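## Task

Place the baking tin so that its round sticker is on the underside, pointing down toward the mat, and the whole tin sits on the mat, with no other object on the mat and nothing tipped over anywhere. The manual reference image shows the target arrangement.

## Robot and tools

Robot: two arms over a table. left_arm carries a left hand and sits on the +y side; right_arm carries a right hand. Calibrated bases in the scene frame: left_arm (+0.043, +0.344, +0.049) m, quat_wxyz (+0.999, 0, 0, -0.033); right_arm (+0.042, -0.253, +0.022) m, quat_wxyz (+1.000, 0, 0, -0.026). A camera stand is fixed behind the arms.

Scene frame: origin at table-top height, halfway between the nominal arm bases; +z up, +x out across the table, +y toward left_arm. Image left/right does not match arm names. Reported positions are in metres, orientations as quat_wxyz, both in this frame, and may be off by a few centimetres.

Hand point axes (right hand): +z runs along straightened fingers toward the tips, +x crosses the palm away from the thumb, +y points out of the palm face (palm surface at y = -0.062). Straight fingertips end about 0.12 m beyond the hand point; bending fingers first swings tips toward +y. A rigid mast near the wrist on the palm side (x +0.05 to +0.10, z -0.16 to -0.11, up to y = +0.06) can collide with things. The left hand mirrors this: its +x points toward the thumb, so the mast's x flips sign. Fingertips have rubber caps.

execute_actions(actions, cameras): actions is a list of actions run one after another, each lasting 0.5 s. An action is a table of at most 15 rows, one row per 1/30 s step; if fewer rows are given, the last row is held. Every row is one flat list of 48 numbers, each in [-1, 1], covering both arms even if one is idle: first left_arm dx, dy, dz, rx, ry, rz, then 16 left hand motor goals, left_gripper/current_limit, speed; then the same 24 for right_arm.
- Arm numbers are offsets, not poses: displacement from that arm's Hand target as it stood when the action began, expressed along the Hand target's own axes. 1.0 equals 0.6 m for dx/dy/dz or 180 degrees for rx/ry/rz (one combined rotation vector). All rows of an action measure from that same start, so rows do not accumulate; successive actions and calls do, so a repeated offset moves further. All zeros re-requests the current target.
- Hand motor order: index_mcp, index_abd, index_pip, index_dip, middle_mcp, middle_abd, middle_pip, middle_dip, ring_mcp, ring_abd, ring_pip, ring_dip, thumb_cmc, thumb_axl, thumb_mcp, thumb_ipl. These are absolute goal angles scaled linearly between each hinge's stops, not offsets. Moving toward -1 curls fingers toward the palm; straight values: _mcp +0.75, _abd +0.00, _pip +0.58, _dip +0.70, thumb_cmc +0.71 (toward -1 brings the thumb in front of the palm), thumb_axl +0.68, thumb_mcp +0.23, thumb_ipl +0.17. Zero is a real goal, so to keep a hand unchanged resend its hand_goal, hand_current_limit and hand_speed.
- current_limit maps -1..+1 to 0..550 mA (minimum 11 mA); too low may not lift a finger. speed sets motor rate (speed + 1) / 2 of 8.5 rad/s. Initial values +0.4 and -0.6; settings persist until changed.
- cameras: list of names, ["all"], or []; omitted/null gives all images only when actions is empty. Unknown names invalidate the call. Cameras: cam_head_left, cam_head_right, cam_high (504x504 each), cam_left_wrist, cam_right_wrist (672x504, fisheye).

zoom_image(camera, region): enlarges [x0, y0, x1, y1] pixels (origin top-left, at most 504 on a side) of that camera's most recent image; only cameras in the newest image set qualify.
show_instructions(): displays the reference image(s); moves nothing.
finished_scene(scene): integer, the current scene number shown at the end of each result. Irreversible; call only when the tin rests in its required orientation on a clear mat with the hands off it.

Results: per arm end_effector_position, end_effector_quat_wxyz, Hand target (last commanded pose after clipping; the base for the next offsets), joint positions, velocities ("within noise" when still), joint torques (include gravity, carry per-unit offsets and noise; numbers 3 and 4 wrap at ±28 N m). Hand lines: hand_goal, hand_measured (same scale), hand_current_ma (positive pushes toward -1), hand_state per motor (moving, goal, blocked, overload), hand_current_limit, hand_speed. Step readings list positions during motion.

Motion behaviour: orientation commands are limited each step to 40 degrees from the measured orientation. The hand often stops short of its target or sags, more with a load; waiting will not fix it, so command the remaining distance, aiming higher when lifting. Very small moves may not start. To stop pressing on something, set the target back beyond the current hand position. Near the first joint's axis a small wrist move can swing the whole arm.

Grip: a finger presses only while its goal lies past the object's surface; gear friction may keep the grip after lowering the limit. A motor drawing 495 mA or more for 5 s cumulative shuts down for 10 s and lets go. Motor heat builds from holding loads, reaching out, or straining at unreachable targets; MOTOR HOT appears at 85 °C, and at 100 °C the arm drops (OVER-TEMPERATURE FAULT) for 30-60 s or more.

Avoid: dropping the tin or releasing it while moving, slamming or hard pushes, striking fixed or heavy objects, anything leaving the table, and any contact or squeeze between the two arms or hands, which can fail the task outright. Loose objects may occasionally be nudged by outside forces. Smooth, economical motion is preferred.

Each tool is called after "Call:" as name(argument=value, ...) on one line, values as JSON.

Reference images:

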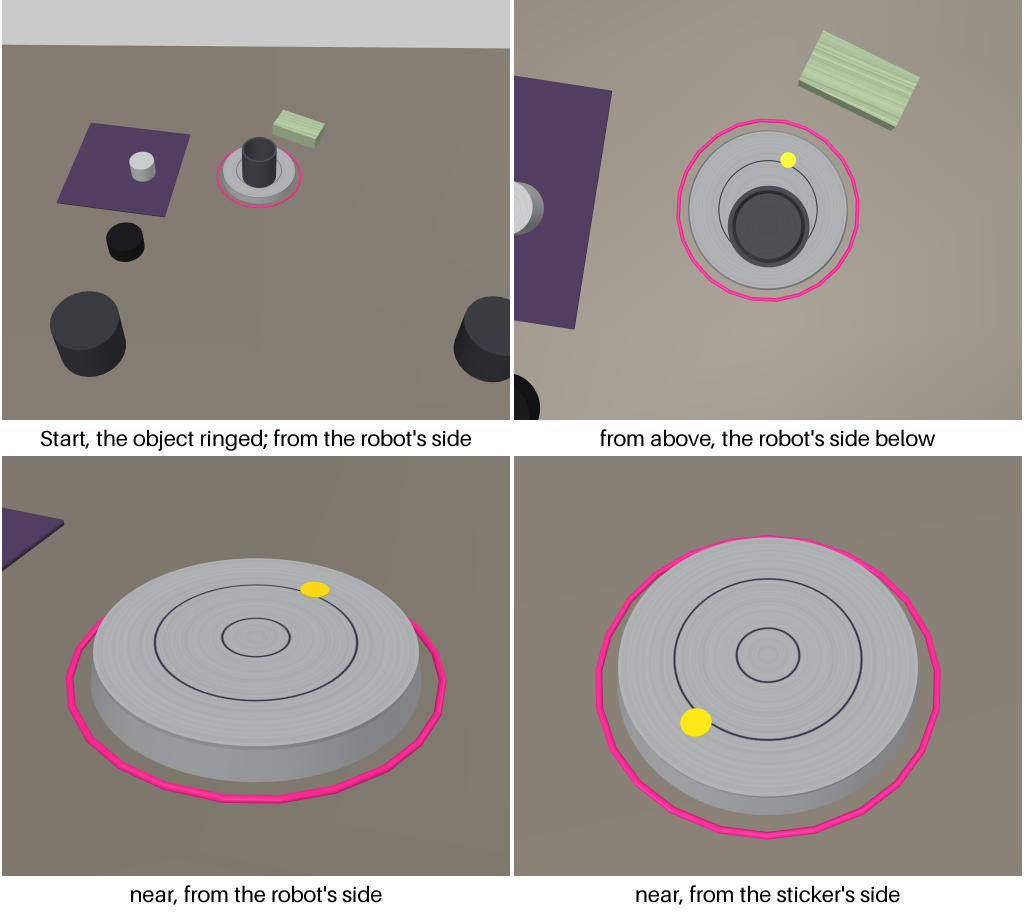

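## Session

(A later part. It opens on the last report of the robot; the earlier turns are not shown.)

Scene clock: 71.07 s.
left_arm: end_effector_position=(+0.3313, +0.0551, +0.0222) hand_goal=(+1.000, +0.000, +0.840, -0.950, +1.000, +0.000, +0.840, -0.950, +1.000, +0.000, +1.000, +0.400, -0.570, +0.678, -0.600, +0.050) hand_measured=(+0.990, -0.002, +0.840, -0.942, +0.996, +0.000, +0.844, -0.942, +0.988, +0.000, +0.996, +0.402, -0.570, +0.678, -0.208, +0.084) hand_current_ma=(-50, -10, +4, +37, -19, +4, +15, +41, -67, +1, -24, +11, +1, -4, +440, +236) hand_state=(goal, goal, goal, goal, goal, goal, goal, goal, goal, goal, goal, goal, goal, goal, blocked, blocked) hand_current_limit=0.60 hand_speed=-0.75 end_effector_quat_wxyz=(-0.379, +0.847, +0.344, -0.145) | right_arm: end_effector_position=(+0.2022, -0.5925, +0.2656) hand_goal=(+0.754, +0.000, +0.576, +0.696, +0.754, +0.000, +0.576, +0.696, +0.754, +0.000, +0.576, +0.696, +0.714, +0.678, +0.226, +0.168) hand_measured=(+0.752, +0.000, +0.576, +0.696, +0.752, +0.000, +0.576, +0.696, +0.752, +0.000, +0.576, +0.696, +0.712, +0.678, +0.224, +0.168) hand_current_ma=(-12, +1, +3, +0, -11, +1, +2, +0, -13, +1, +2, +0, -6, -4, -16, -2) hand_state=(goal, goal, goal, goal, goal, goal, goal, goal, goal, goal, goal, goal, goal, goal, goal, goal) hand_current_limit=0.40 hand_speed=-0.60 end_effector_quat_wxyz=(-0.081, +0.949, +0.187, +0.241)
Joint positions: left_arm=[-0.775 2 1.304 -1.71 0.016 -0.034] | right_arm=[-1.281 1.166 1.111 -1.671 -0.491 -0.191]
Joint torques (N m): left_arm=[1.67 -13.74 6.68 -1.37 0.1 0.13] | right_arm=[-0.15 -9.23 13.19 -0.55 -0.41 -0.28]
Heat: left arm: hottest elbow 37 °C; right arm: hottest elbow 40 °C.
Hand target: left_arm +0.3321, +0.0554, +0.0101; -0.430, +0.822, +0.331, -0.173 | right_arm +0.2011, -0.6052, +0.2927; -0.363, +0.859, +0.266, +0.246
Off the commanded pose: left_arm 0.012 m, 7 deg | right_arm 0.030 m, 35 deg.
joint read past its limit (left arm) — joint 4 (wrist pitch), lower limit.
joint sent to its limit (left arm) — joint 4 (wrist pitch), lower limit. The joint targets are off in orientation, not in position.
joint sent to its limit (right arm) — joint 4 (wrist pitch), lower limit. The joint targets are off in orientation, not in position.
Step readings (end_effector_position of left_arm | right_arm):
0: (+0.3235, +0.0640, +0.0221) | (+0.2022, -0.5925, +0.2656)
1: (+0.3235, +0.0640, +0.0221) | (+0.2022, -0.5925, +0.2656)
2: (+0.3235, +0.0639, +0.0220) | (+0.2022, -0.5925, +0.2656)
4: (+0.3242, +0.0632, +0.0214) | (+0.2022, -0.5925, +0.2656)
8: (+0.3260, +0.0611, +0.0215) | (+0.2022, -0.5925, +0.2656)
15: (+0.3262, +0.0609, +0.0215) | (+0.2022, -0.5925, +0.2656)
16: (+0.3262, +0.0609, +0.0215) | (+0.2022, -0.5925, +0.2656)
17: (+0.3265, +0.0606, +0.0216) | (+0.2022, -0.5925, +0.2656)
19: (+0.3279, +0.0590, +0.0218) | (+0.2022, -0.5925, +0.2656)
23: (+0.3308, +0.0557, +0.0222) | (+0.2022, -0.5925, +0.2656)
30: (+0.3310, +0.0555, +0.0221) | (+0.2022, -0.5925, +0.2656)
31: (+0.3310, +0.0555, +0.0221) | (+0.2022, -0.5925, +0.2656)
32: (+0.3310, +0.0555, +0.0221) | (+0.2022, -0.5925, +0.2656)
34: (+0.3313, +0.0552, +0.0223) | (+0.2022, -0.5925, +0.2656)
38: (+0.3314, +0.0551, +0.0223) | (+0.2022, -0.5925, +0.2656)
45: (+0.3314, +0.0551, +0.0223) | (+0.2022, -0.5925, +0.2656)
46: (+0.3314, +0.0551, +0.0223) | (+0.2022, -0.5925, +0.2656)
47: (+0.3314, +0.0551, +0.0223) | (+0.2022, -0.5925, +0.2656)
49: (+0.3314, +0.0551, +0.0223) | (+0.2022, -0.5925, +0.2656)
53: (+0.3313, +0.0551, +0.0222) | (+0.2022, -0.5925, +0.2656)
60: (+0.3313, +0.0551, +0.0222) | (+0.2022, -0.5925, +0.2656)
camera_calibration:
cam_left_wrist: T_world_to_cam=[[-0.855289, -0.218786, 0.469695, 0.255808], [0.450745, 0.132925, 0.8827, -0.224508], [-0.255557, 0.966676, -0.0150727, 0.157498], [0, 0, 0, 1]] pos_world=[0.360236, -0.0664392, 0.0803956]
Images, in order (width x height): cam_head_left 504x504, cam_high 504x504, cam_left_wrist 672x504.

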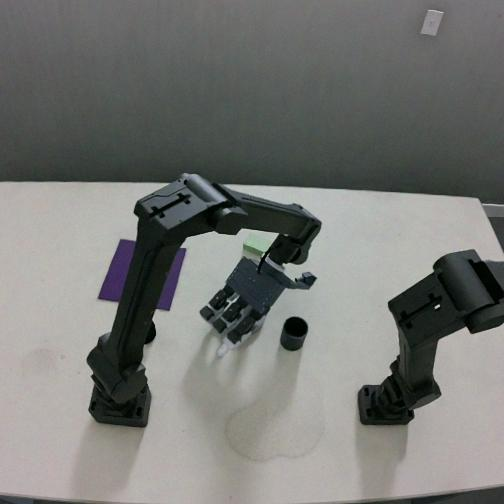

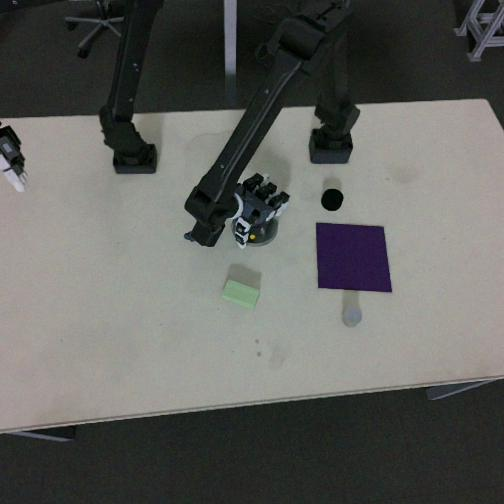

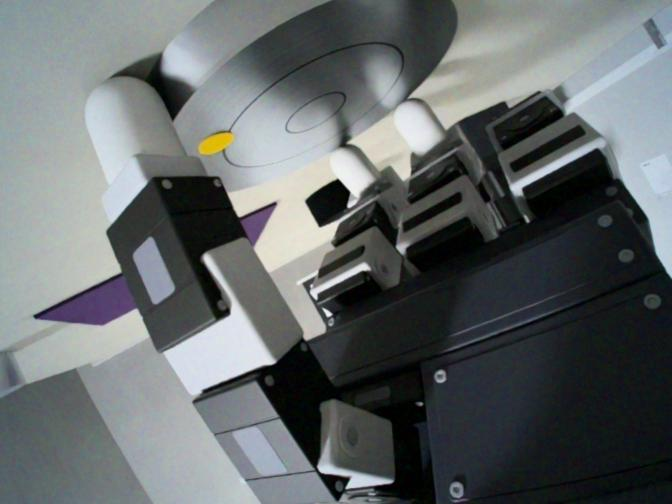

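Call:
execute_actions(actions=[[[0,0,0,0,0,0,1,0,0.9,-0.25,1,0,0.9,-0.25,1,0,1,0.4,-0.571,0.678,-0.12,0.168,0.4,-0.3,0,0,0,0,0,0,0.754,0,0.576,0.696,0.754,0,0.576,0.696,0.754,0,0.576,0.696,0.714,0.678,0.226,0.168,0.4,-0.6]],[[0,0.008,0.028,0,0,0,1,0,0.9,-0.25,1,0,0.9,-0.25,1,0,1,0.4,-0.571,0.678,-0.12,0.168,0.4,-0.3,0,0,0,0,0,0,0.754,0,0.576,0.696,0.754,0,0.576,0.696,0.754,0,0.576,0.696,0.714,0.678,0.226,0.168,0.4,-0.6]],[[0,0,0,0,0,0,1,0,0.9,-0.25,1,0,0.9,-0.25,1,0,1,0.4,-0.571,0.678,-0.12,0.168,0.4,-0.3,0,0,0,0,0,0,0.754,0,0.576,0.696,0.754,0,0.576,0.696,0.754,0,0.576,0.696,0.714,0.678,0.226,0.168,0.4,-0.6]]], cameras=["cam_left_wrist","cam_head_left"])

Call:
zoom_image(camera="cam_head_left", region=[184, 240, 304, 360])

Scene clock: 73.93 s.
left_arm: end_effector_position=(+0.3311, +0.0555, +0.0213) hand_goal=(+1.000, +0.000, +0.900, -0.250, +1.000, +0.000, +0.900, -0.250, +1.000, +0.000, +1.000, +0.400, -0.570, +0.678, -0.120, +0.168) hand_measured=(+0.990, -0.002, +0.894, -0.252, +0.992, +0.000, +0.892, -0.252, +0.988, +0.000, +0.996, +0.402, -0.572, +0.678, -0.210, +0.118) hand_current_ma=(-50, -10, -31, -15, -41, +4, -36, -13, -67, +1, -24, +11, -5, -4, -385, -338) hand_state=(goal, goal, goal, goal, goal, goal, goal, goal, goal, goal, goal, goal, goal, goal, blocked, blocked) hand_current_limit=0.40 hand_speed=-0.30 end_effector_quat_wxyz=(-0.380, +0.846, +0.345, -0.145) | right_arm: end_effector_position=(+0.2022, -0.5925, +0.2656) hand_goal=(+0.754, +0.000, +0.576, +0.696, +0.754, +0.000, +0.576, +0.696, +0.754, +0.000, +0.576, +0.696, +0.714, +0.678, +0.226, +0.168) hand_measured=(+0.752, +0.000, +0.576, +0.696, +0.752, +0.000, +0.576, +0.696, +0.752, +0.000, +0.576, +0.696, +0.712, +0.678, +0.224, +0.168) hand_current_ma=(-12, +1, +3, +0, -11, +1, +2, +0, -13, +1, +2, +0, -6, -4, -16, -2) hand_state=(goal, goal, goal, goal, goal, goal, goal, goal, goal, goal, goal, goal, goal, goal, goal, goal) hand_current_limit=0.40 hand_speed=-0.60 end_effector_quat_wxyz=(-0.081, +0.949, +0.187, +0.241)
Joint positions: left_arm=[-0.775 2.002 1.304 -1.71 0.017 -0.036] | right_arm=[-1.281 1.166 1.111 -1.671 -0.491 -0.191]
Joint torques (N m): left_arm=[1.44 -12.16 5.46 -1.13 0.22 0.2] | right_arm=[-0.03 -9.11 13.16 -0.55 -0.41 -0.26]
Heat: left arm: hottest elbow 37 °C; right arm: hottest elbow 40 °C.
Hand target: left_arm +0.3245, +0.0634, -0.0035; -0.430, +0.822, +0.331, -0.173 | right_arm +0.2011, -0.6052, +0.2927; -0.363, +0.859, +0.266, +0.246
Off the commanded pose: left_arm 0.027 m, 7 deg | right_arm 0.030 m, 35 deg.
joint read past its limit (left arm) — joint 4 (wrist pitch), lower limit.
joint sent to its limit (left arm) — joint 4 (wrist pitch), lower limit. The joint targets are off in orientation, not in position.
joint sent to its limit (right arm) — joint 4 (wrist pitch), lower limit. The joint targets are off in orientation, not in position.
Step readings (end_effector_position of left_arm | right_arm):
0: (+0.3313, +0.0551, +0.0222) | (+0.2022, -0.5925, +0.2656)
1: (+0.3313, +0.0551, +0.0222) | (+0.2022, -0.5925, +0.2656)
2: (+0.3313, +0.0551, +0.0222) | (+0.2022, -0.5925, +0.2656)
4: (+0.3313, +0.0551, +0.0222) | (+0.2022, -0.5925, +0.2656)
8: (+0.3313, +0.0551, +0.0222) | (+0.2022, -0.5925, +0.2656)
15: (+0.3313, +0.0551, +0.0222) | (+0.2022, -0.5925, +0.2656)
16: (+0.3313, +0.0551, +0.0222) | (+0.2022, -0.5925, +0.2656)
17: (+0.3313, +0.0551, +0.0222) | (+0.2022, -0.5925, +0.2656)
19: (+0.3312, +0.0553, +0.0217) | (+0.2022, -0.5925, +0.2656)
23: (+0.3311, +0.0554, +0.0215) | (+0.2022, -0.5925, +0.2656)
30: (+0.3311, +0.0555, +0.0213) | (+0.2022, -0.5925, +0.2656)
31: (+0.3311, +0.0555, +0.0213) | (+0.2022, -0.5925, +0.2656)
32: (+0.3311, +0.0555, +0.0213) | (+0.2022, -0.5925, +0.2656)
34: (+0.3311, +0.0555, +0.0213) | (+0.2022, -0.5925, +0.2656)
38: (+0.3311, +0.0555, +0.0213) | (+0.2022, -0.5925, +0.2656)
45: (+0.3311, +0.0555, +0.0213) | (+0.2022, -0.5925, +0.2656)
camera_calibration:
cam_left_wrist: T_world_to_cam=[[-0.854537, -0.222098, 0.469509, 0.256062], [0.450871, 0.131548, 0.882842, -0.223676], [-0.257841, 0.966109, -0.0122753, 0.15778], [0, 0, 0, 1]] pos_world=[0.360345, -0.0661377, 0.079184]
Images, in order (width x height): cam_head_left 504x504, cam_left_wrist 672x504.

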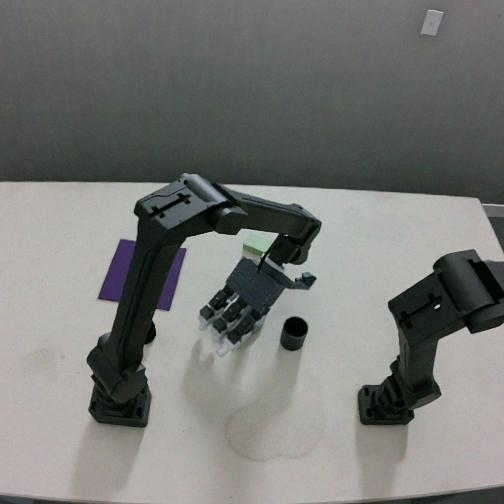

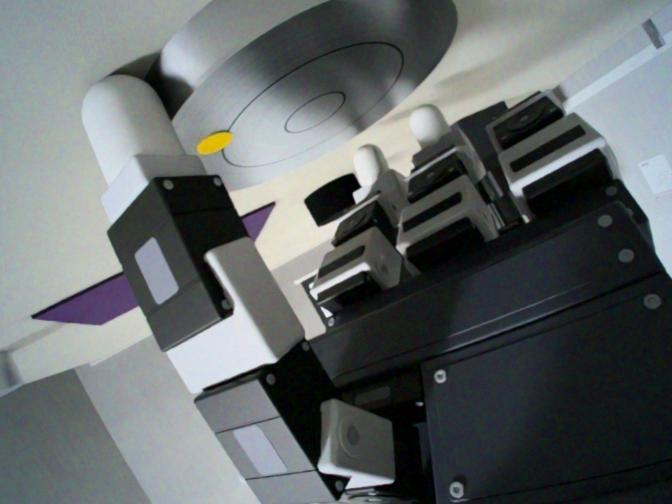

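Scaled by 4.200 from the camera's 504x504 image, which has a finer 720x720 frame.

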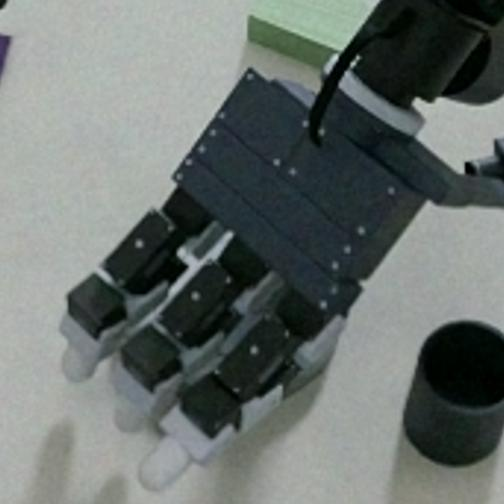

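Call:
execute_actions(actions=[[[0,-0.029,-0.026,0,0,0,0.95,0,0.95,-0.5,0.95,0,0.95,-0.5,1,0,1,0.4,-0.571,0.678,-0.15,0.168,0.4,-0.5,0,0,0,0,0,0,0.754,0,0.576,0.696,0.754,0,0.576,0.696,0.754,0,0.576,0.696,0.714,0.678,0.226,0.168,0.4,-0.6]],[[0,0,0,0,0,0,0.9,0,0.95,-0.8,0.9,0,0.95,-0.8,1,0,1,0.4,-0.571,0.678,-0.25,0.15,0.3,-0.7,0,0,0,0,0,0,0.754,0,0.576,0.696,0.754,0,0.576,0.696,0.754,0,0.576,0.696,0.714,0.678,0.226,0.168,0.4,-0.6]],[[0,0,0,0,0,0,0.9,0,0.93,-1,0.9,0,0.93,-1,1,0,1,0.4,-0.571,0.678,-0.45,0.1,0.3,-0.75,0,0,0,0,0,0,0.754,0,0.576,0.696,0.754,0,0.576,0.696,0.754,0,0.576,0.696,0.714,0.678,0.226,0.168,0.4,-0.6]],[[0,0,0,0,0,0,0.88,0,0.9,-1,0.88,0,0.9,-1,1,0,1,0.4,-0.571,0.678,-0.5,0.1,0.6,-0.75,0,0,0,0,0,0,0.754,0,0.576,0.696,0.754,0,0.576,0.696,0.754,0,0.576,0.696,0.714,0.678,0.226,0.168,0.4,-0.6]]], cameras=["cam_left_wrist","cam_head_left","cam_high"])

Call:
zoom_image(camera="cam_left_wrist", region=[60, 0, 500, 260])

Scene clock: 77.67 s.
left_arm: end_effector_position=(+0.3271, +0.0599, +0.0226) hand_goal=(+0.880, +0.000, +0.900, -1.000, +0.880, +0.000, +0.900, -1.000, +1.000, +0.000, +1.000, +0.400, -0.570, +0.678, -0.500, +0.100) hand_measured=(+0.916, -0.002, +0.936, -0.964, +0.924, -0.002, +0.942, -0.962, +0.988, +0.000, +0.996, +0.402, -0.564, +0.680, -0.204, +0.146) hand_current_ma=(+197, -10, +178, +179, +234, -6, +215, +193, -67, +1, -24, +11, +35, +10, +440, +313) hand_state=(blocked, goal, blocked, blocked, blocked, goal, blocked, blocked, goal, goal, goal, goal, goal, goal, blocked, blocked) hand_current_limit=0.60 hand_speed=-0.75 end_effector_quat_wxyz=(-0.382, +0.845, +0.344, -0.147) | right_arm: end_effector_position=(+0.2022, -0.5925, +0.2656) hand_goal=(+0.754, +0.000, +0.576, +0.696, +0.754, +0.000, +0.576, +0.696, +0.754, +0.000, +0.576, +0.696, +0.714, +0.678, +0.226, +0.168) hand_measured=(+0.752, +0.000, +0.576, +0.696, +0.752, +0.000, +0.576, +0.696, +0.752, +0.000, +0.576, +0.696, +0.712, +0.678, +0.224, +0.168) hand_current_ma=(-12, +1, +3, +0, -11, +1, +2, +0, -13, +1, +2, +0, -6, -4, -16, -2) hand_state=(goal, goal, goal, goal, goal, goal, goal, goal, goal, goal, goal, goal, goal, goal, goal, goal) hand_current_limit=0.40 hand_speed=-0.60 end_effector_quat_wxyz=(-0.081, +0.949, +0.187, +0.241)
Joint positions: left_arm=[-0.775 1.992 1.288 -1.71 0.017 -0.035] | right_arm=[-1.281 1.166 1.111 -1.671 -0.491 -0.191]
Joint torques (N m): left_arm=[0.38 -15.38 5.37 -1.28 0.09 0.13] | right_arm=[-0.15 -9.29 13.15 -0.55 -0.41 -0.27]
Heat: left arm: hottest elbow 37 °C; right arm: hottest elbow 40 °C.
Hand target: left_arm +0.3264, +0.0615, +0.0197; -0.430, +0.822, +0.331, -0.173 | right_arm +0.2011, -0.6052, +0.2927; -0.363, +0.859, +0.266, +0.246
Off the commanded pose: left_arm 0.003 m, 7 deg | right_arm 0.030 m, 35 deg.
joint read past its limit (left arm) — joint 4 (wrist pitch), lower limit.
joint sent to its limit (left arm) — joint 4 (wrist pitch), lower limit. The joint targets are off in orientation, not in position.
joint sent to its limit (right arm) — joint 4 (wrist pitch), lower limit. The joint targets are off in orientation, not in position.
Step readings (end_effector_position of left_arm | right_arm):
0: (+0.3311, +0.0555, +0.0213) | (+0.2022, -0.5925, +0.2656)
1: (+0.3311, +0.0555, +0.0213) | (+0.2022, -0.5925, +0.2656)
2: (+0.3309, +0.0558, +0.0212) | (+0.2022, -0.5925, +0.2656)
4: (+0.3305, +0.0563, +0.0220) | (+0.2022, -0.5925, +0.2656)
8: (+0.3284, +0.0586, +0.0225) | (+0.2022, -0.5925, +0.2656)
15: (+0.3276, +0.0595, +0.0226) | (+0.2022, -0.5925, +0.2656)
16: (+0.3276, +0.0595, +0.0226) | (+0.2022, -0.5925, +0.2656)
17: (+0.3276, +0.0595, +0.0226) | (+0.2022, -0.5925, +0.2656)
19: (+0.3275, +0.0595, +0.0226) | (+0.2022, -0.5925, +0.2656)
23: (+0.3275, +0.0595, +0.0226) | (+0.2022, -0.5925, +0.2656)
30: (+0.3275, +0.0595, +0.0226) | (+0.2022, -0.5925, +0.2656)
31: (+0.3275, +0.0595, +0.0226) | (+0.2022, -0.5925, +0.2656)
32: (+0.3275, +0.0595, +0.0226) | (+0.2022, -0.5925, +0.2656)
34: (+0.3275, +0.0594, +0.0226) | (+0.2022, -0.5925, +0.2656)
38: (+0.3274, +0.0595, +0.0227) | (+0.2022, -0.5925, +0.2656)
45: (+0.3273, +0.0596, +0.0227) | (+0.2022, -0.5925, +0.2656)
46: (+0.3273, +0.0596, +0.0227) | (+0.2022, -0.5925, +0.2656)
47: (+0.3273, +0.0596, +0.0227) | (+0.2022, -0.5925, +0.2656)
49: (+0.3271, +0.0599, +0.0226) | (+0.2022, -0.5925, +0.2656)
53: (+0.3271, +0.0599, +0.0226) | (+0.2022, -0.5925, +0.2656)
60: (+0.3271, +0.0599, +0.0226) | (+0.2022, -0.5925, +0.2656)
camera_calibration:
cam_left_wrist: T_world_to_cam=[[-0.852601, -0.223143, 0.472523, 0.252347], [0.454919, 0.128005, 0.881285, -0.224607], [-0.257137, 0.966345, -0.00762495, 0.152122], [0, 0, 0, 1]] pos_world=[0.356446, -0.0619417, 0.0798628]
Images, in order (width x height): cam_head_left 504x504, cam_high 504x504, cam_left_wrist 672x504.

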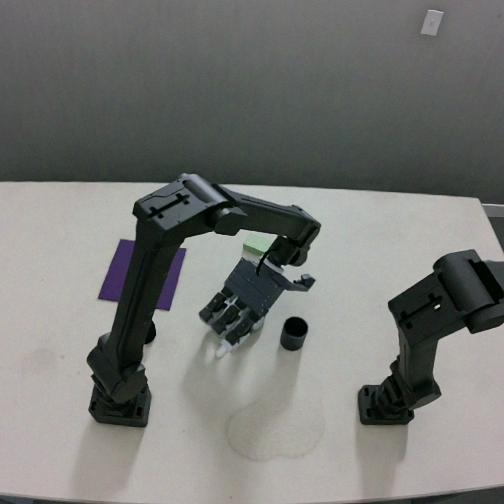

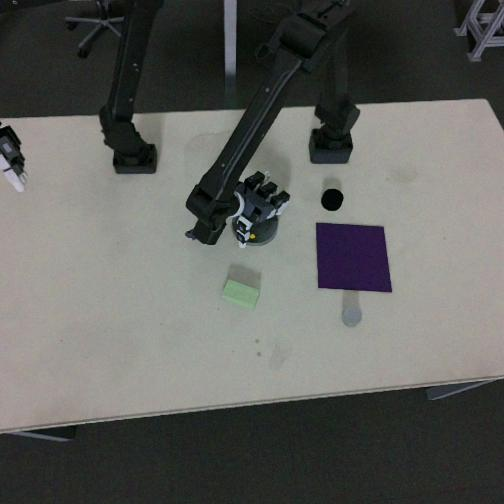

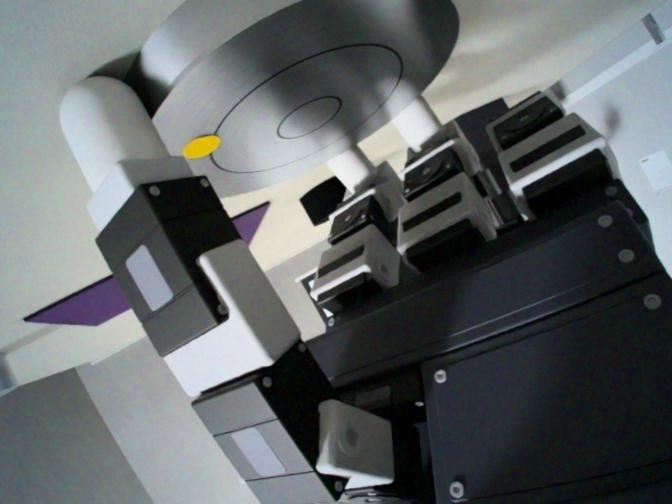

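Scaled by 1.145 from the camera's 672x504 image, which has a finer 960x720 frame.

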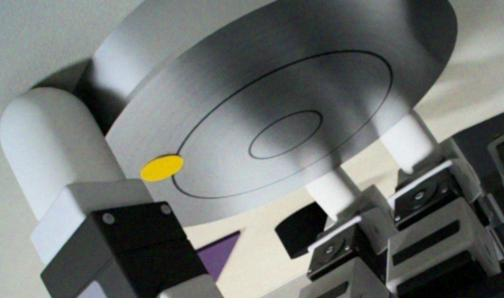

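Call:
execute_actions(actions=[[[0,0,0,0,0,0,0.86,0,0.88,-1,0.86,0,0.88,-1,1,0,1,0.4,-0.571,0.678,-0.55,0.05,0.7,-0.75,0,0,0,0,0,0,0.754,0,0.576,0.696,0.754,0,0.576,0.696,0.754,0,0.576,0.696,0.714,0.678,0.226,0.168,0.4,-0.6]],[[0,-0.034,-0.024,0,0,0,0.86,0,0.88,-1,0.86,0,0.88,-1,1,0,1,0.4,-0.571,0.678,-0.55,0.05,0.7,-0.75,0,0,0,0,0,0,0.754,0,0.576,0.696,0.754,0,0.576,0.696,0.754,0,0.576,0.696,0.714,0.678,0.226,0.168,0.4,-0.6]]], cameras=["cam_left_wrist","cam_head_left","cam_high"])

Call:
zoom_image(camera="cam_high", region=[190, 150, 310, 270])

Scene clock: 79.43 s.
left_arm: end_effector_position=(+0.3256, +0.0614, +0.0426) hand_goal=(+0.860, +0.000, +0.880, -1.000, +0.860, +0.000, +0.880, -1.000, +1.000, +0.000, +1.000, +0.400, -0.570, +0.678, -0.550, +0.050) hand_measured=(+0.900, -0.002, +0.910, -0.968, +0.906, -0.002, +0.918, -0.966, +0.988, +0.000, +0.996, +0.402, -0.562, +0.680, -0.168, +0.116) hand_current_ma=(+213, -10, +148, +159, +244, -6, +190, +169, -67, +1, -24, +11, +40, +11, +468, +452) hand_state=(blocked, goal, blocked, blocked, blocked, goal, blocked, blocked, goal, goal, goal, goal, goal, goal, blocked, blocked) hand_current_limit=0.70 hand_speed=-0.75 end_effector_quat_wxyz=(-0.365, +0.853, +0.347, -0.141) | right_arm: end_effector_position=(+0.2022, -0.5925, +0.2656) hand_goal=(+0.754, +0.000, +0.576, +0.696, +0.754, +0.000, +0.576, +0.696, +0.754, +0.000, +0.576, +0.696, +0.714, +0.678, +0.226, +0.168) hand_measured=(+0.752, +0.000, +0.576, +0.696, +0.752, +0.000, +0.576, +0.696, +0.752, +0.000, +0.576, +0.696, +0.712, +0.678, +0.224, +0.168) hand_current_ma=(-12, +1, +3, +0, -11, +1, +2, +0, -13, +1, +2, +0, -6, -4, -16, -2) hand_state=(goal, goal, goal, goal, goal, goal, goal, goal, goal, goal, goal, goal, goal, goal, goal, goal) hand_current_limit=0.40 hand_speed=-0.60 end_effector_quat_wxyz=(-0.081, +0.949, +0.187, +0.241)
Joint positions: left_arm=[-0.775 1.928 1.263 -1.71 0.017 -0.035] | right_arm=[-1.281 1.166 1.111 -1.671 -0.491 -0.191]
Joint torques (N m): left_arm=[0.32 -15.74 5.81 -1.14 0.04 0.12] | right_arm=[-0.09 -9.17 13.16 -0.53 -0.41 -0.27]
Heat: left arm: hottest elbow 37 °C; right arm: hottest elbow 40 °C.
Hand target: left_arm +0.3265, +0.0613, +0.0447; -0.430, +0.822, +0.331, -0.173 | right_arm +0.2011, -0.6052, +0.2927; -0.363, +0.859, +0.266, +0.246
Off the commanded pose: left_arm 0.002 m, 9 deg | right_arm 0.030 m, 35 deg.
joint read past its limit (left arm) — joint 4 (wrist pitch), lower limit.
joint sent to its limit (left arm) — joint 4 (wrist pitch), lower limit. The joint targets are off in orientation, not in position.
joint sent to its limit (right arm) — joint 4 (wrist pitch), lower limit. The joint targets are off in orientation, not in position.
Step readings (end_effector_position of left_arm | right_arm):
0: (+0.3271, +0.0599, +0.0226) | (+0.2022, -0.5925, +0.2656)
1: (+0.3271, +0.0599, +0.0226) | (+0.2022, -0.5925, +0.2656)
2: (+0.3270, +0.0598, +0.0226) | (+0.2022, -0.5925, +0.2656)
4: (+0.3268, +0.0601, +0.0226) | (+0.2022, -0.5925, +0.2656)
8: (+0.3268, +0.0601, +0.0226) | (+0.2022, -0.5925, +0.2656)
15: (+0.3268, +0.0601, +0.0226) | (+0.2022, -0.5925, +0.2656)
16: (+0.3268, +0.0601, +0.0226) | (+0.2022, -0.5925, +0.2656)
17: (+0.3265, +0.0604, +0.0235) | (+0.2022, -0.5925, +0.2656)
19: (+0.3250, +0.0621, +0.0254) | (+0.2022, -0.5925, +0.2656)
23: (+0.3234, +0.0638, +0.0339) | (+0.2022, -0.5925, +0.2656)
30: (+0.3256, +0.0614, +0.0426) | (+0.2022, -0.5925, +0.2656)
camera_calibration:
cam_left_wrist: T_world_to_cam=[[-0.864737, -0.209207, 0.456577, 0.24575], [0.431835, 0.154421, 0.888635, -0.236167], [-0.256414, 0.965602, -0.0431904, 0.151821], [0, 0, 0, 1]] pos_world=[0.353423, -0.0587167, 0.10422]
Images, in order (width x height): cam_head_left 504x504, cam_high 504x504, cam_left_wrist 672x504.

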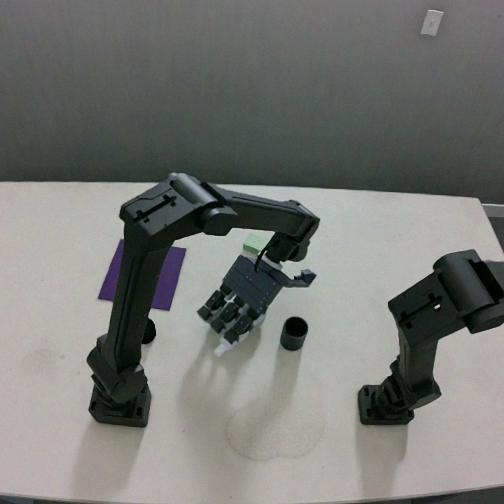

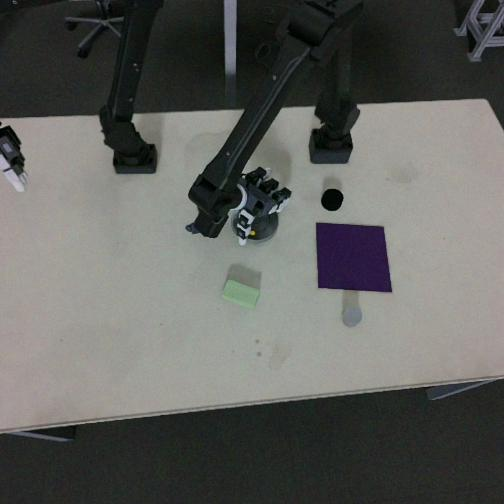

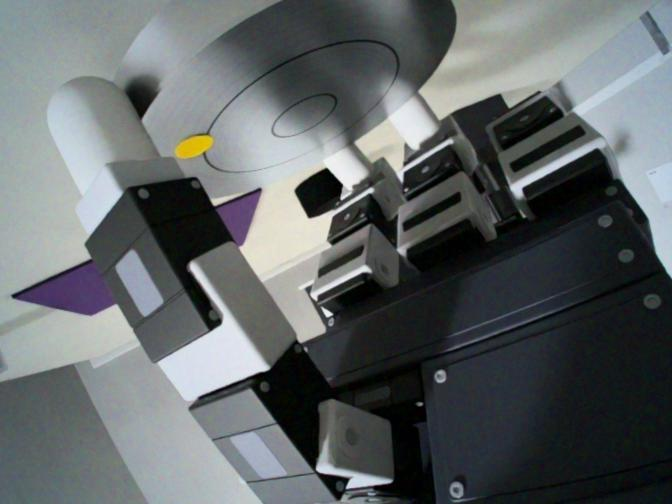

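Scaled by 4.200 from the camera's 504x504 image, which has a finer 720x720 frame.

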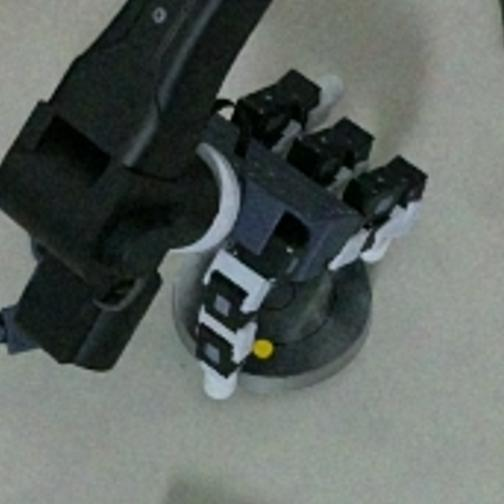

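Call:
execute_actions(actions=[[[0,-0.06,-0.045,-0.06,0,0,0.9,0,0.91,-0.99,0.9,0,0.91,-0.99,1,0,1,0.4,-0.571,0.678,-0.55,0.05,0.74,-0.8,0,0,0,0,0,0,0.754,0,0.576,0.696,0.754,0,0.576,0.696,0.754,0,0.576,0.696,0.714,0.678,0.226,0.168,0.4,-0.6]],[[0,-0.06,-0.055,-0.08,0,0,0.9,0,0.91,-0.99,0.9,0,0.91,-0.99,1,0,1,0.4,-0.571,0.678,-0.55,0.05,0.74,-0.8,0,0,0,0,0,0,0.754,0,0.576,0.696,0.754,0,0.576,0.696,0.754,0,0.576,0.696,0.714,0.678,0.226,0.168,0.4,-0.6]],[[0,-0.05,-0.08,-0.1,0,0,0.9,0,0.91,-0.99,0.9,0,0.91,-0.99,1,0,1,0.4,-0.571,0.678,-0.55,0.05,0.74,-0.8,0,0,0,0,0,0,0.754,0,0.576,0.696,0.754,0,0.576,0.696,0.754,0,0.576,0.696,0.714,0.678,0.226,0.168,0.4,-0.6]],[[0,-0.02,-0.08,-0.1,0,0,0.9,0,0.91,-0.99,0.9,0,0.91,-0.99,1,0,1,0.4,-0.571,0.678,-0.55,0.05,0.74,-0.8,0,0,0,0,0,0,0.754,0,0.576,0.696,0.754,0,0.576,0.696,0.754,0,0.576,0.696,0.714,0.678,0.226,0.168,0.4,-0.6]]], cameras=["cam_left_wrist","cam_head_left","cam_high"])

Scene clock: 82.37 s.
left_arm: end_effector_position=(+0.3223, +0.0700, +0.2449) hand_goal=(+0.900, +0.000, +0.910, -0.990, +0.900, +0.000, +0.910, -0.990, +1.000, +0.000, +1.000, +0.400, -0.570, +0.678, -0.550, +0.050) hand_measured=(+0.916, -0.002, +0.918, -0.968, +0.922, -0.002, +0.924, -0.966, +0.988, +0.000, +0.996, +0.402, -0.562, +0.680, -0.168, +0.102) hand_current_ma=(+83, -10, +41, +108, +119, -6, +67, +119, -59, +1, -24, +11, +40, +11, +479, +352) hand_state=(goal, goal, goal, blocked, blocked, goal, goal, blocked, goal, goal, goal, goal, goal, goal, blocked, blocked) hand_current_limit=0.74 hand_speed=-0.80 end_effector_quat_wxyz=(+0.046, +0.927, +0.373, +0.017) | right_arm: end_effector_position=(+0.2022, -0.5925, +0.2656) hand_goal=(+0.754, +0.000, +0.576, +0.696, +0.754, +0.000, +0.576, +0.696, +0.754, +0.000, +0.576, +0.696, +0.714, +0.678, +0.226, +0.168) hand_measured=(+0.752, +0.000, +0.576, +0.696, +0.752, +0.000, +0.576, +0.696, +0.752, +0.000, +0.576, +0.696, +0.712, +0.678, +0.224, +0.168) hand_current_ma=(-12, +1, +3, +0, -11, +1, +2, +0, -13, +1, +2, +0, -6, -4, -16, -2) hand_state=(goal, goal, goal, goal, goal, goal, goal, goal, goal, goal, goal, goal, goal, goal, goal, goal) hand_current_limit=0.40 hand_speed=-0.60 end_effector_quat_wxyz=(-0.081, +0.949, +0.187, +0.241)
Joint positions: left_arm=[-0.775 1.086 0.919 -1.307 -0.001 -0.035] | right_arm=[-1.281 1.166 1.111 -1.671 -0.491 -0.191]
Joint torques (N m): left_arm=[-0.73 -6.95 10.48 0.88 -0.13 -0.13] | right_arm=[-0.21 -9.17 13.18 -0.57 -0.41 -0.27]
Heat: left arm: hottest elbow 37 °C; right arm: hottest elbow 40 °C.
Hand target: left_arm +0.3233, +0.0647, +0.2445; +0.049, +0.926, +0.373, +0.019 | right_arm +0.2011, -0.6052, +0.2927; -0.363, +0.859, +0.266, +0.246
Off the commanded pose: left_arm 0.005 m, 0 deg | right_arm 0.030 m, 35 deg.
joint sent to its limit (right arm) — joint 4 (wrist pitch), lower limit. The joint targets are off in orientation, not in position.
Step readings (end_effector_position of left_arm | right_arm):
0: (+0.3256, +0.0614, +0.0426) | (+0.2022, -0.5925, +0.2656)
1: (+0.3255, +0.0615, +0.0427) | (+0.2022, -0.5925, +0.2656)
2: (+0.3254, +0.0616, +0.0437) | (+0.2022, -0.5925, +0.2656)
4: (+0.3237, +0.0635, +0.0490) | (+0.2022, -0.5925, +0.2656)
8: (+0.3243, +0.0628, +0.0718) | (+0.2022, -0.5925, +0.2656)
15: (+0.3278, +0.0590, +0.0916) | (+0.2022, -0.5925, +0.2656)
16: (+0.3274, +0.0594, +0.0912) | (+0.2022, -0.5925, +0.2656)
17: (+0.3269, +0.0599, +0.0911) | (+0.2022, -0.5925, +0.2656)
19: (+0.3247, +0.0624, +0.0944) | (+0.2022, -0.5925, +0.2656)
23: (+0.3210, +0.0665, +0.1196) | (+0.2022, -0.5925, +0.2656)
30: (+0.3234, +0.0638, +0.1427) | (+0.2022, -0.5925, +0.2656)
31: (+0.3231, +0.0642, +0.1418) | (+0.2022, -0.5925, +0.2656)
32: (+0.3236, +0.0637, +0.1416) | (+0.2022, -0.5925, +0.2656)
34: (+0.3235, +0.0641, +0.1442) | (+0.2022, -0.5925, +0.2656)
38: (+0.3192, +0.0696, +0.1746) | (+0.2022, -0.5925, +0.2656)
45: (+0.3242, +0.0645, +0.2042) | (+0.2022, -0.5925, +0.2656)
46: (+0.3243, +0.0644, +0.2027) | (+0.2022, -0.5925, +0.2656)
47: (+0.3248, +0.0642, +0.2013) | (+0.2022, -0.5925, +0.2656)
49: (+0.3250, +0.0648, +0.2016) | (+0.2022, -0.5925, +0.2656)
53: (+0.3192, +0.0722, +0.2237) | (+0.2022, -0.5925, +0.2656)
60: (+0.3236, +0.0684, +0.2502) | (+0.2022, -0.5925, +0.2656)
camera_calibration:
cam_left_wrist: T_world_to_cam=[[-0.996141, -0.0633404, -0.0607608, 0.311208], [-0.0877691, 0.713469, 0.695168, -0.240114], [-0.000681261, 0.697818, -0.716275, 0.252415], [0, 0, 0, 1]] pos_world=[0.289104, 0.0148868, 0.366627]
Images, in order (width x height): cam_head_left 504x504, cam_high 504x504, cam_left_wrist 672x504.

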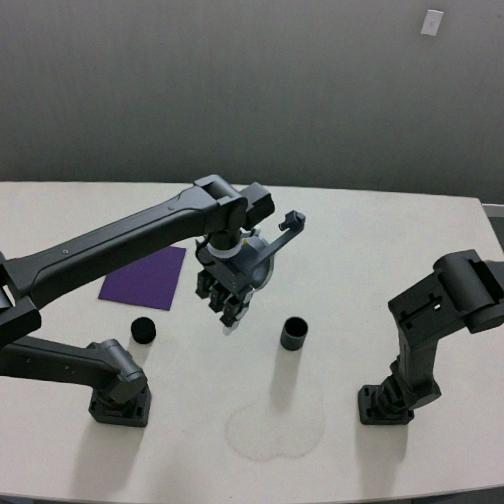

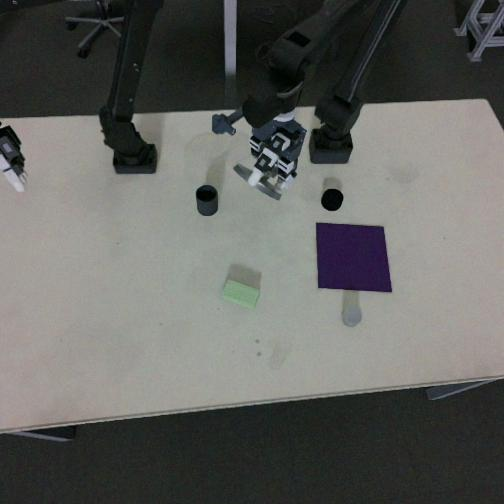

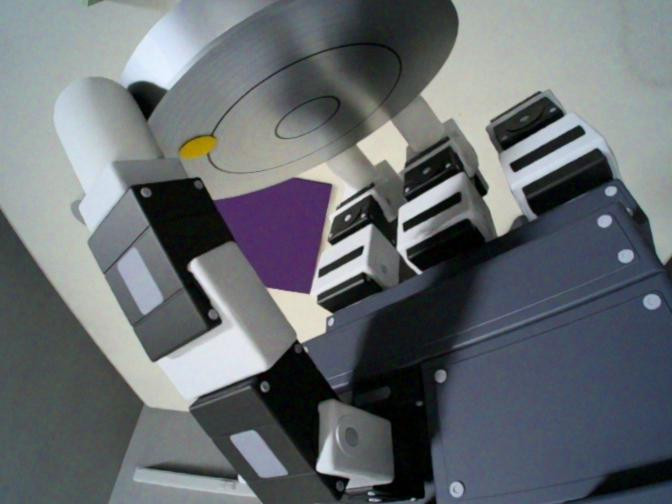

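Call:
execute_actions(actions=[[[0,0,-0.08,-0.11,0,0,0.9,0,0.91,-0.99,0.9,0,0.91,-0.99,1,0,1,0.4,-0.571,0.678,-0.55,0.05,0.74,-0.8,0,0,0,0,0,0,0.754,0,0.576,0.696,0.754,0,0.576,0.696,0.754,0,0.576,0.696,0.714,0.678,0.226,0.168,0.4,-0.6]],[[0,0.03,-0.05,-0.11,0,0,0.9,0,0.91,-0.99,0.9,0,0.91,-0.99,1,0,1,0.4,-0.571,0.678,-0.55,0.05,0.74,-0.8,0,0,0,0,0,0,0.754,0,0.576,0.696,0.754,0,0.576,0.696,0.754,0,0.576,0.696,0.714,0.678,0.226,0.168,0.4,-0.6]],[[0,0,0,-0.108,0,0,0.9,0,0.91,-0.99,0.9,0,0.91,-0.99,1,0,1,0.4,-0.571,0.678,-0.55,0.05,0.74,-0.8,0,0,0,0,0,0,0.754,0,0.576,0.696,0.754,0,0.576,0.696,0.754,0,0.576,0.696,0.714,0.678,0.226,0.168,0.4,-0.6]],[[0.196,-0.0127,-0.027,0,0.0871,-0.0407,0.9,0,0.91,-0.99,0.9,0,0.91,-0.99,1,0,1,0.4,-0.571,0.678,-0.55,0.05,0.74,-0.8,0,0,0,0,0,0,0.754,0,0.576,0.696,0.754,0,0.576,0.696,0.754,0,0.576,0.696,0.714,0.678,0.226,0.168,0.4,-0.6]],[[0.196,-0.0127,-0.027,0,0.0871,-0.0407,0.9,0,0.91,-0.99,0.9,0,0.91,-0.99,1,0,1,0.4,-0.571,0.678,-0.55,0.05,0.74,-0.8,0,0,0,0,0,0,0.754,0,0.576,0.696,0.754,0,0.576,0.696,0.754,0,0.576,0.696,0.714,0.678,0.226,0.168,0.4,-0.6]],[[0.196,-0.0127,-0.027,0,0.0871,-0.0407,0.9,0,0.91,-0.99,0.9,0,0.91,-0.99,1,0,1,0.4,-0.571,0.678,-0.55,0.05,0.74,-0.8,0,0,0,0,0,0,0.754,0,0.576,0.696,0.754,0,0.576,0.696,0.754,0,0.576,0.696,0.714,0.678,0.226,0.168,0.4,-0.6]],[[0,0,0,0,0,0,0.9,0,0.91,-0.99,0.9,0,0.91,-0.99,1,0,1,0.4,-0.571,0.678,-0.55,0.05,0.74,-0.8,0,0,0,0,0,0,0.754,0,0.576,0.696,0.754,0,0.576,0.696,0.754,0,0.576,0.696,0.714,0.678,0.226,0.168,0.4,-0.6]]], cameras=["cam_left_wrist","cam_head_left","cam_high"])

Scene clock: 87.53 s.
left_arm: end_effector_position=(+0.4362, +0.3870, +0.3092) hand_goal=(+0.900, +0.000, +0.910, -0.990, +0.900, +0.000, +0.910, -0.990, +1.000, +0.000, +1.000, +0.400, -0.570, +0.678, -0.550, +0.050) hand_measured=(+0.924, +0.000, +0.920, -0.968, +0.934, -0.004, +0.924, -0.968, +1.000, +0.000, +0.998, +0.402, -0.562, +0.680, -0.168, +0.092) hand_current_ma=(+130, -4, +49, +108, +181, -16, +75, +110, +0, -2, -9, +11, +39, +12, +479, +288) hand_state=(blocked, goal, goal, blocked, blocked, goal, goal, blocked, goal, goal, goal, goal, goal, goal, blocked, blocked) hand_current_limit=0.74 hand_speed=-0.80 end_effector_quat_wxyz=(+0.353, +0.573, +0.633, +0.383) | right_arm: end_effector_position=(+0.2022, -0.5925, +0.2656) hand_goal=(+0.754, +0.000, +0.576, +0.696, +0.754, +0.000, +0.576, +0.696, +0.754, +0.000, +0.576, +0.696, +0.714, +0.678, +0.226, +0.168) hand_measured=(+0.752, +0.000, +0.576, +0.696, +0.752, +0.000, +0.576, +0.696, +0.752, +0.000, +0.576, +0.696, +0.712, +0.678, +0.224, +0.168) hand_current_ma=(-12, +1, +3, +0, -11, +1, +2, +0, -13, +1, +2, +0, -6, -4, -16, -2) hand_state=(goal, goal, goal, goal, goal, goal, goal, goal, goal, goal, goal, goal, goal, goal, goal, goal) hand_current_limit=0.40 hand_speed=-0.60 end_effector_quat_wxyz=(-0.081, +0.949, +0.187, +0.241)
Joint positions: left_arm=[0.08 0.705 0.359 -0.13 -0.068 -0.043] | right_arm=[-1.281 1.166 1.111 -1.671 -0.491 -0.191]
Joint torques (N m): left_arm=[1.38 -2.84 13.5 3.19 0.07 0.13] | right_arm=[-0.09 -9.23 13.15 -0.57 -0.4 -0.27]
Heat: left arm: hottest elbow 37 °C; right arm: hottest elbow 40 °C.
Hand target: left_arm +0.4414, +0.3910, +0.3264; +0.361, +0.565, +0.626, +0.398 | right_arm +0.2011, -0.6052, +0.2927; -0.363, +0.859, +0.266, +0.246
Off the commanded pose: left_arm 0.018 m, 2 deg | right_arm 0.030 m, 35 deg.
joint sent to its limit (right arm) — joint 4 (wrist pitch), lower limit. The joint targets are off in orientation, not in position.
Step readings (end_effector_position of left_arm | right_arm):
0: (+0.3223, +0.0700, +0.2449) | (+0.2022, -0.5925, +0.2656)
1: (+0.3223, +0.0701, +0.2445) | (+0.2022, -0.5925, +0.2656)
2: (+0.3235, +0.0691, +0.2455) | (+0.2022, -0.5925, +0.2656)
4: (+0.3248, +0.0683, +0.2503) | (+0.2022, -0.5925, +0.2656)
8: (+0.3181, +0.0766, +0.2743) | (+0.2022, -0.5925, +0.2656)
15: (+0.3206, +0.0734, +0.2961) | (+0.2022, -0.5925, +0.2656)
16: (+0.3206, +0.0734, +0.2945) | (+0.2022, -0.5925, +0.2656)
17: (+0.3218, +0.0723, +0.2942) | (+0.2022, -0.5925, +0.2656)
19: (+0.3233, +0.0710, +0.2960) | (+0.2022, -0.5925, +0.2656)
23: (+0.3193, +0.0760, +0.3074) | (+0.2022, -0.5925, +0.2656)
30: (+0.3225, +0.0721, +0.3237) | (+0.2022, -0.5925, +0.2656)
31: (+0.3227, +0.0718, +0.3233) | (+0.2022, -0.5925, +0.2656)
32: (+0.3239, +0.0706, +0.3239) | (+0.2022, -0.5925, +0.2656)
34: (+0.3249, +0.0700, +0.3250) | (+0.2022, -0.5925, +0.2656)
38: (+0.3205, +0.0758, +0.3127) | (+0.2022, -0.5925, +0.2656)
45: (+0.3223, +0.0742, +0.3152) | (+0.2022, -0.5925, +0.2656)
46: (+0.3230, +0.0741, +0.3174) | (+0.2022, -0.5925, +0.2656)
47: (+0.3268, +0.0780, +0.3194) | (+0.2022, -0.5925, +0.2656)
49: (+0.3395, +0.0932, +0.3207) | (+0.2022, -0.5925, +0.2656)
53: (+0.3739, +0.1439, +0.3190) | (+0.2022, -0.5925, +0.2656)
60: (+0.3879, +0.1601, +0.3164) | (+0.2022, -0.5925, +0.2656)
61: (+0.3885, +0.1603, +0.3156) | (+0.2022, -0.5925, +0.2656)
62: (+0.3911, +0.1653, +0.3154) | (+0.2022, -0.5925, +0.2656)
64: (+0.4007, +0.1880, +0.3163) | (+0.2022, -0.5925, +0.2656)
68: (+0.4204, +0.2505, +0.3193) | (+0.2022, -0.5925, +0.2656)
75: (+0.4286, +0.2700, +0.3134) | (+0.2022, -0.5925, +0.2656)
76: (+0.4291, +0.2705, +0.3123) | (+0.2022, -0.5925, +0.2656)
77: (+0.4301, +0.2760, +0.3123) | (+0.2022, -0.5925, +0.2656)
79: (+0.4327, +0.3007, +0.3139) | (+0.2022, -0.5925, +0.2656)
83: (+0.4328, +0.3660, +0.3174) | (+0.2022, -0.5925, +0.2656)
90: (+0.4348, +0.3868, +0.3111) | (+0.2022, -0.5925, +0.2656)
91: (+0.4354, +0.3865, +0.3100) | (+0.2022, -0.5925, +0.2656)
92: (+0.4358, +0.3864, +0.3091) | (+0.2022, -0.5925, +0.2656)
94: (+0.4361, +0.3865, +0.3086) | (+0.2022, -0.5925, +0.2656)
98: (+0.4362, +0.3869, +0.3090) | (+0.2022, -0.5925, +0.2656)
105: (+0.4362, +0.3870, +0.3091) | (+0.2022, -0.5925, +0.2656)
camera_calibration:
cam_left_wrist: T_world_to_cam=[[-0.222922, -0.791071, -0.56966, 0.550248], [-0.933386, 0.341796, -0.109386, 0.26049], [0.28124, 0.507328, -0.814569, 0.0585983], [0, 0, 0, 1]] pos_world=[0.34932, 0.316522, 0.38968]
Images, in order (width x height): cam_head_left 504x504, cam_high 504x504, cam_left_wrist 672x504.

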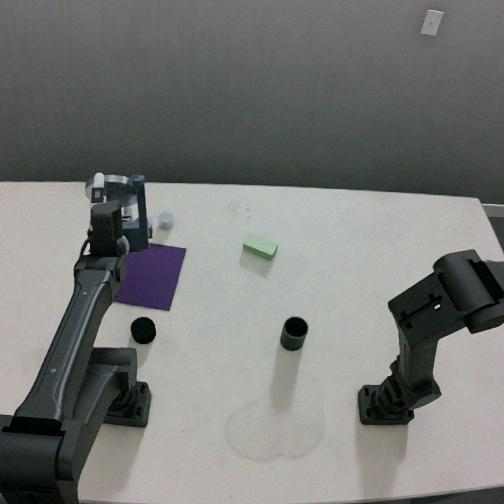

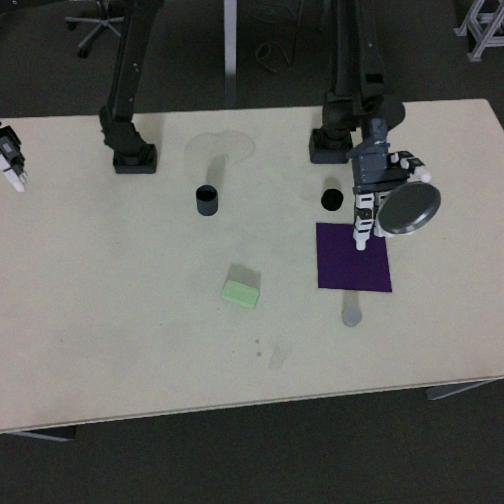

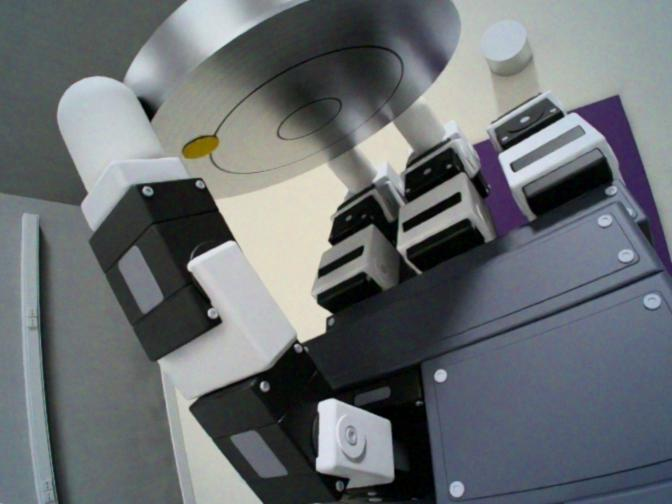

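Call:
execute_actions(actions=[[[0.006,-0.075,0.046,0,0,0,0.9,0,0.91,-0.99,0.9,0,0.91,-0.99,0.754,0,0.576,0.696,-0.571,0.678,-0.55,0.05,0.74,-0.8,0,0,0,0,0,0,0.754,0,0.576,0.696,0.754,0,0.576,0.696,0.754,0,0.576,0.696,0.714,0.678,0.226,0.168,0.4,-0.6]],[[0.006,-0.075,0.046,0,0,0,0.9,0,0.91,-0.99,0.9,0,0.91,-0.99,0.754,0,0.576,0.696,-0.571,0.678,-0.55,0.05,0.74,-0.8,0,0,0,0,0,0,0.754,0,0.576,0.696,0.754,0,0.576,0.696,0.754,0,0.576,0.696,0.714,0.678,0.226,0.168,0.4,-0.6]],[[0,-0.07,0.046,-0.028,0,0,0.9,0,0.91,-0.99,0.9,0,0.91,-0.99,0.754,0,0.576,0.696,-0.571,0.678,-0.55,0.05,0.74,-0.8,0,0,0,0,0,0,0.754,0,0.576,0.696,0.754,0,0.576,0.696,0.754,0,0.576,0.696,0.714,0.678,0.226,0.168,0.4,-0.6]],[[0,0,0,0,0,0,0.9,0,0.91,-0.99,0.9,0,0.91,-0.99,0.754,0,0.576,0.696,-0.571,0.678,-0.55,0.05,0.74,-0.8,0,0,0,0,0,0,0.754,0,0.576,0.696,0.754,0,0.576,0.696,0.754,0,0.576,0.696,0.714,0.678,0.226,0.168,0.4,-0.6]]], cameras=["cam_head_left","cam_high"])

Call:
zoom_image(camera="cam_head_left", region=[54, 160, 184, 290])

Call:
zoom_image(camera="cam_high", region=[310, 150, 440, 280])

Scene clock: 90.63 s.
left_arm: end_effector_position=(+0.4562, +0.3946, +0.1665) hand_goal=(+0.900, +0.000, +0.910, -0.990, +0.900, +0.000, +0.910, -0.990, +0.754, +0.000, +0.576, +0.696, -0.570, +0.678, -0.550, +0.050) hand_measured=(+0.924, +0.000, +0.920, -0.968, +0.934, -0.004, +0.924, -0.968, +0.768, +0.000, +0.580, +0.694, -0.562, +0.680, -0.168, +0.092) hand_current_ma=(+133, -4, +50, +108, +181, -16, +75, +110, +73, -2, +25, -11, +39, +12, +478, +286) hand_state=(blocked, goal, goal, blocked, blocked, goal, goal, blocked, goal, goal, goal, goal, goal, goal, blocked, blocked) hand_current_limit=0.74 hand_speed=-0.80 end_effector_quat_wxyz=(+0.384, +0.554, +0.612, +0.413) | right_arm: end_effector_position=(+0.2022, -0.5925, +0.2656) hand_goal=(+0.754, +0.000, +0.576, +0.696, +0.754, +0.000, +0.576, +0.696, +0.754, +0.000, +0.576, +0.696, +0.714, +0.678, +0.226, +0.168) hand_measured=(+0.752, +0.000, +0.576, +0.696, +0.752, +0.000, +0.576, +0.696, +0.752, +0.000, +0.576, +0.696, +0.712, +0.678, +0.224, +0.168) hand_current_ma=(-12, +1, +3, +0, -11, +1, +2, +0, -13, +1, +2, +0, -6, -4, -16, -2) hand_state=(goal, goal, goal, goal, goal, goal, goal, goal, goal, goal, goal, goal, goal, goal, goal, goal) hand_current_limit=0.40 hand_speed=-0.60 end_effector_quat_wxyz=(-0.081, +0.949, +0.187, +0.241)
Joint positions: left_arm=[0.116 1.601 0.17 1.059 -0.032 -0.027] | right_arm=[-1.281 1.166 1.111 -1.671 -0.491 -0.191]
Joint torques (N m): left_arm=[2.37 -7.41 4.38 3.22 -0.09 0.17] | right_arm=[0.03 -9.23 13.19 -0.57 -0.41 -0.27]
Heat: left arm: hottest elbow 37 °C; right arm: hottest elbow 41 °C.
Hand target: left_arm +0.4599, +0.3997, +0.1719; +0.386, +0.549, +0.608, +0.425 | right_arm +0.2011, -0.6052, +0.2927; -0.363, +0.859, +0.266, +0.246
Off the commanded pose: left_arm 0.008 m, 2 deg | right_arm 0.030 m, 35 deg.
joint sent to its limit (right arm) — joint 4 (wrist pitch), lower limit. The joint targets are off in orientation, not in position.
Step readings (end_effector_position of left_arm | right_arm):
0: (+0.4362, +0.3870, +0.3092) | (+0.2022, -0.5925, +0.2656)
1: (+0.4363, +0.3869, +0.3095) | (+0.2022, -0.5925, +0.2656)
2: (+0.4369, +0.3870, +0.3092) | (+0.2022, -0.5925, +0.2656)
4: (+0.4396, +0.3875, +0.3063) | (+0.2022, -0.5925, +0.2656)
8: (+0.4420, +0.3900, +0.2797) | (+0.2022, -0.5925, +0.2656)
15: (+0.4423, +0.3910, +0.2585) | (+0.2022, -0.5925, +0.2656)
16: (+0.4428, +0.3909, +0.2602) | (+0.2022, -0.5925, +0.2656)
17: (+0.4433, +0.3907, +0.2613) | (+0.2022, -0.5925, +0.2656)
19: (+0.4462, +0.3914, +0.2591) | (+0.2022, -0.5925, +0.2656)
23: (+0.4482, +0.3940, +0.2294) | (+0.2022, -0.5925, +0.2656)
30: (+0.4469, +0.3949, +0.2065) | (+0.2022, -0.5925, +0.2656)
31: (+0.4476, +0.3948, +0.2085) | (+0.2022, -0.5925, +0.2656)
32: (+0.4484, +0.3947, +0.2103) | (+0.2022, -0.5925, +0.2656)
34: (+0.4525, +0.3946, +0.2083) | (+0.2022, -0.5925, +0.2656)
38: (+0.4571, +0.3947, +0.1791) | (+0.2022, -0.5925, +0.2656)
45: (+0.4548, +0.3945, +0.1592) | (+0.2022, -0.5925, +0.2656)
46: (+0.4552, +0.3945, +0.1606) | (+0.2022, -0.5925, +0.2656)
47: (+0.4555, +0.3945, +0.1620) | (+0.2022, -0.5925, +0.2656)
49: (+0.4559, +0.3945, +0.1640) | (+0.2022, -0.5925, +0.2656)
53: (+0.4561, +0.3946, +0.1653) | (+0.2022, -0.5925, +0.2656)
60: (+0.4562, +0.3947, +0.1659) | (+0.2022, -0.5925, +0.2656)
Images, in order (width x height): cam_head_left 504x504, cam_high 504x504.

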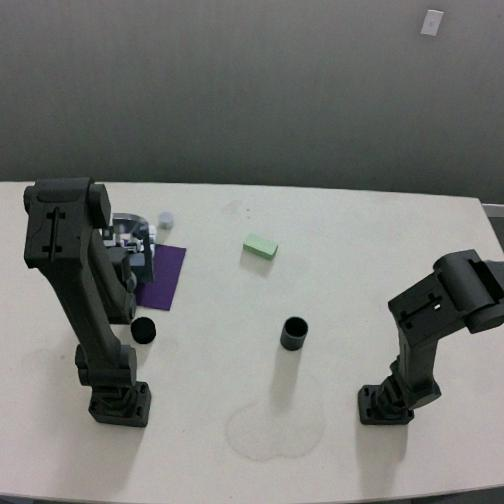

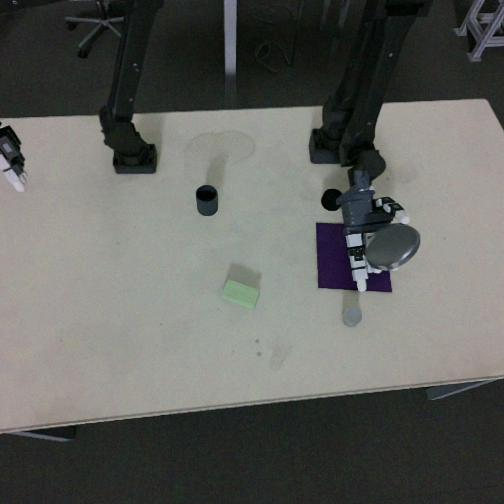

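Scaled by 3.877 from the camera's 504x504 image, which has a finer 720x720 frame.

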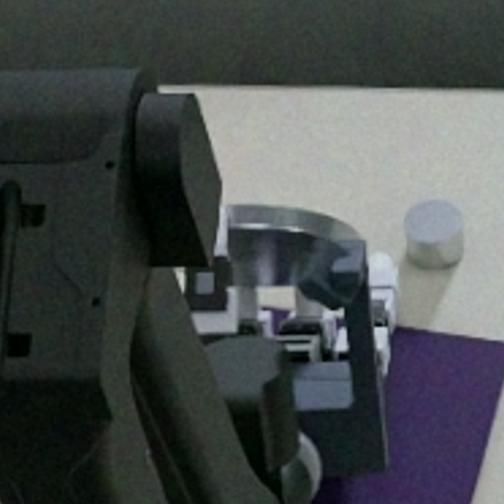

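Scaled by 3.877 from the camera's 504x504 image, which has a finer 720x720 frame.

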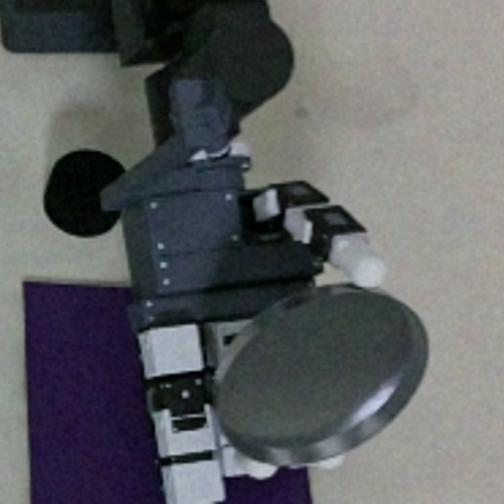

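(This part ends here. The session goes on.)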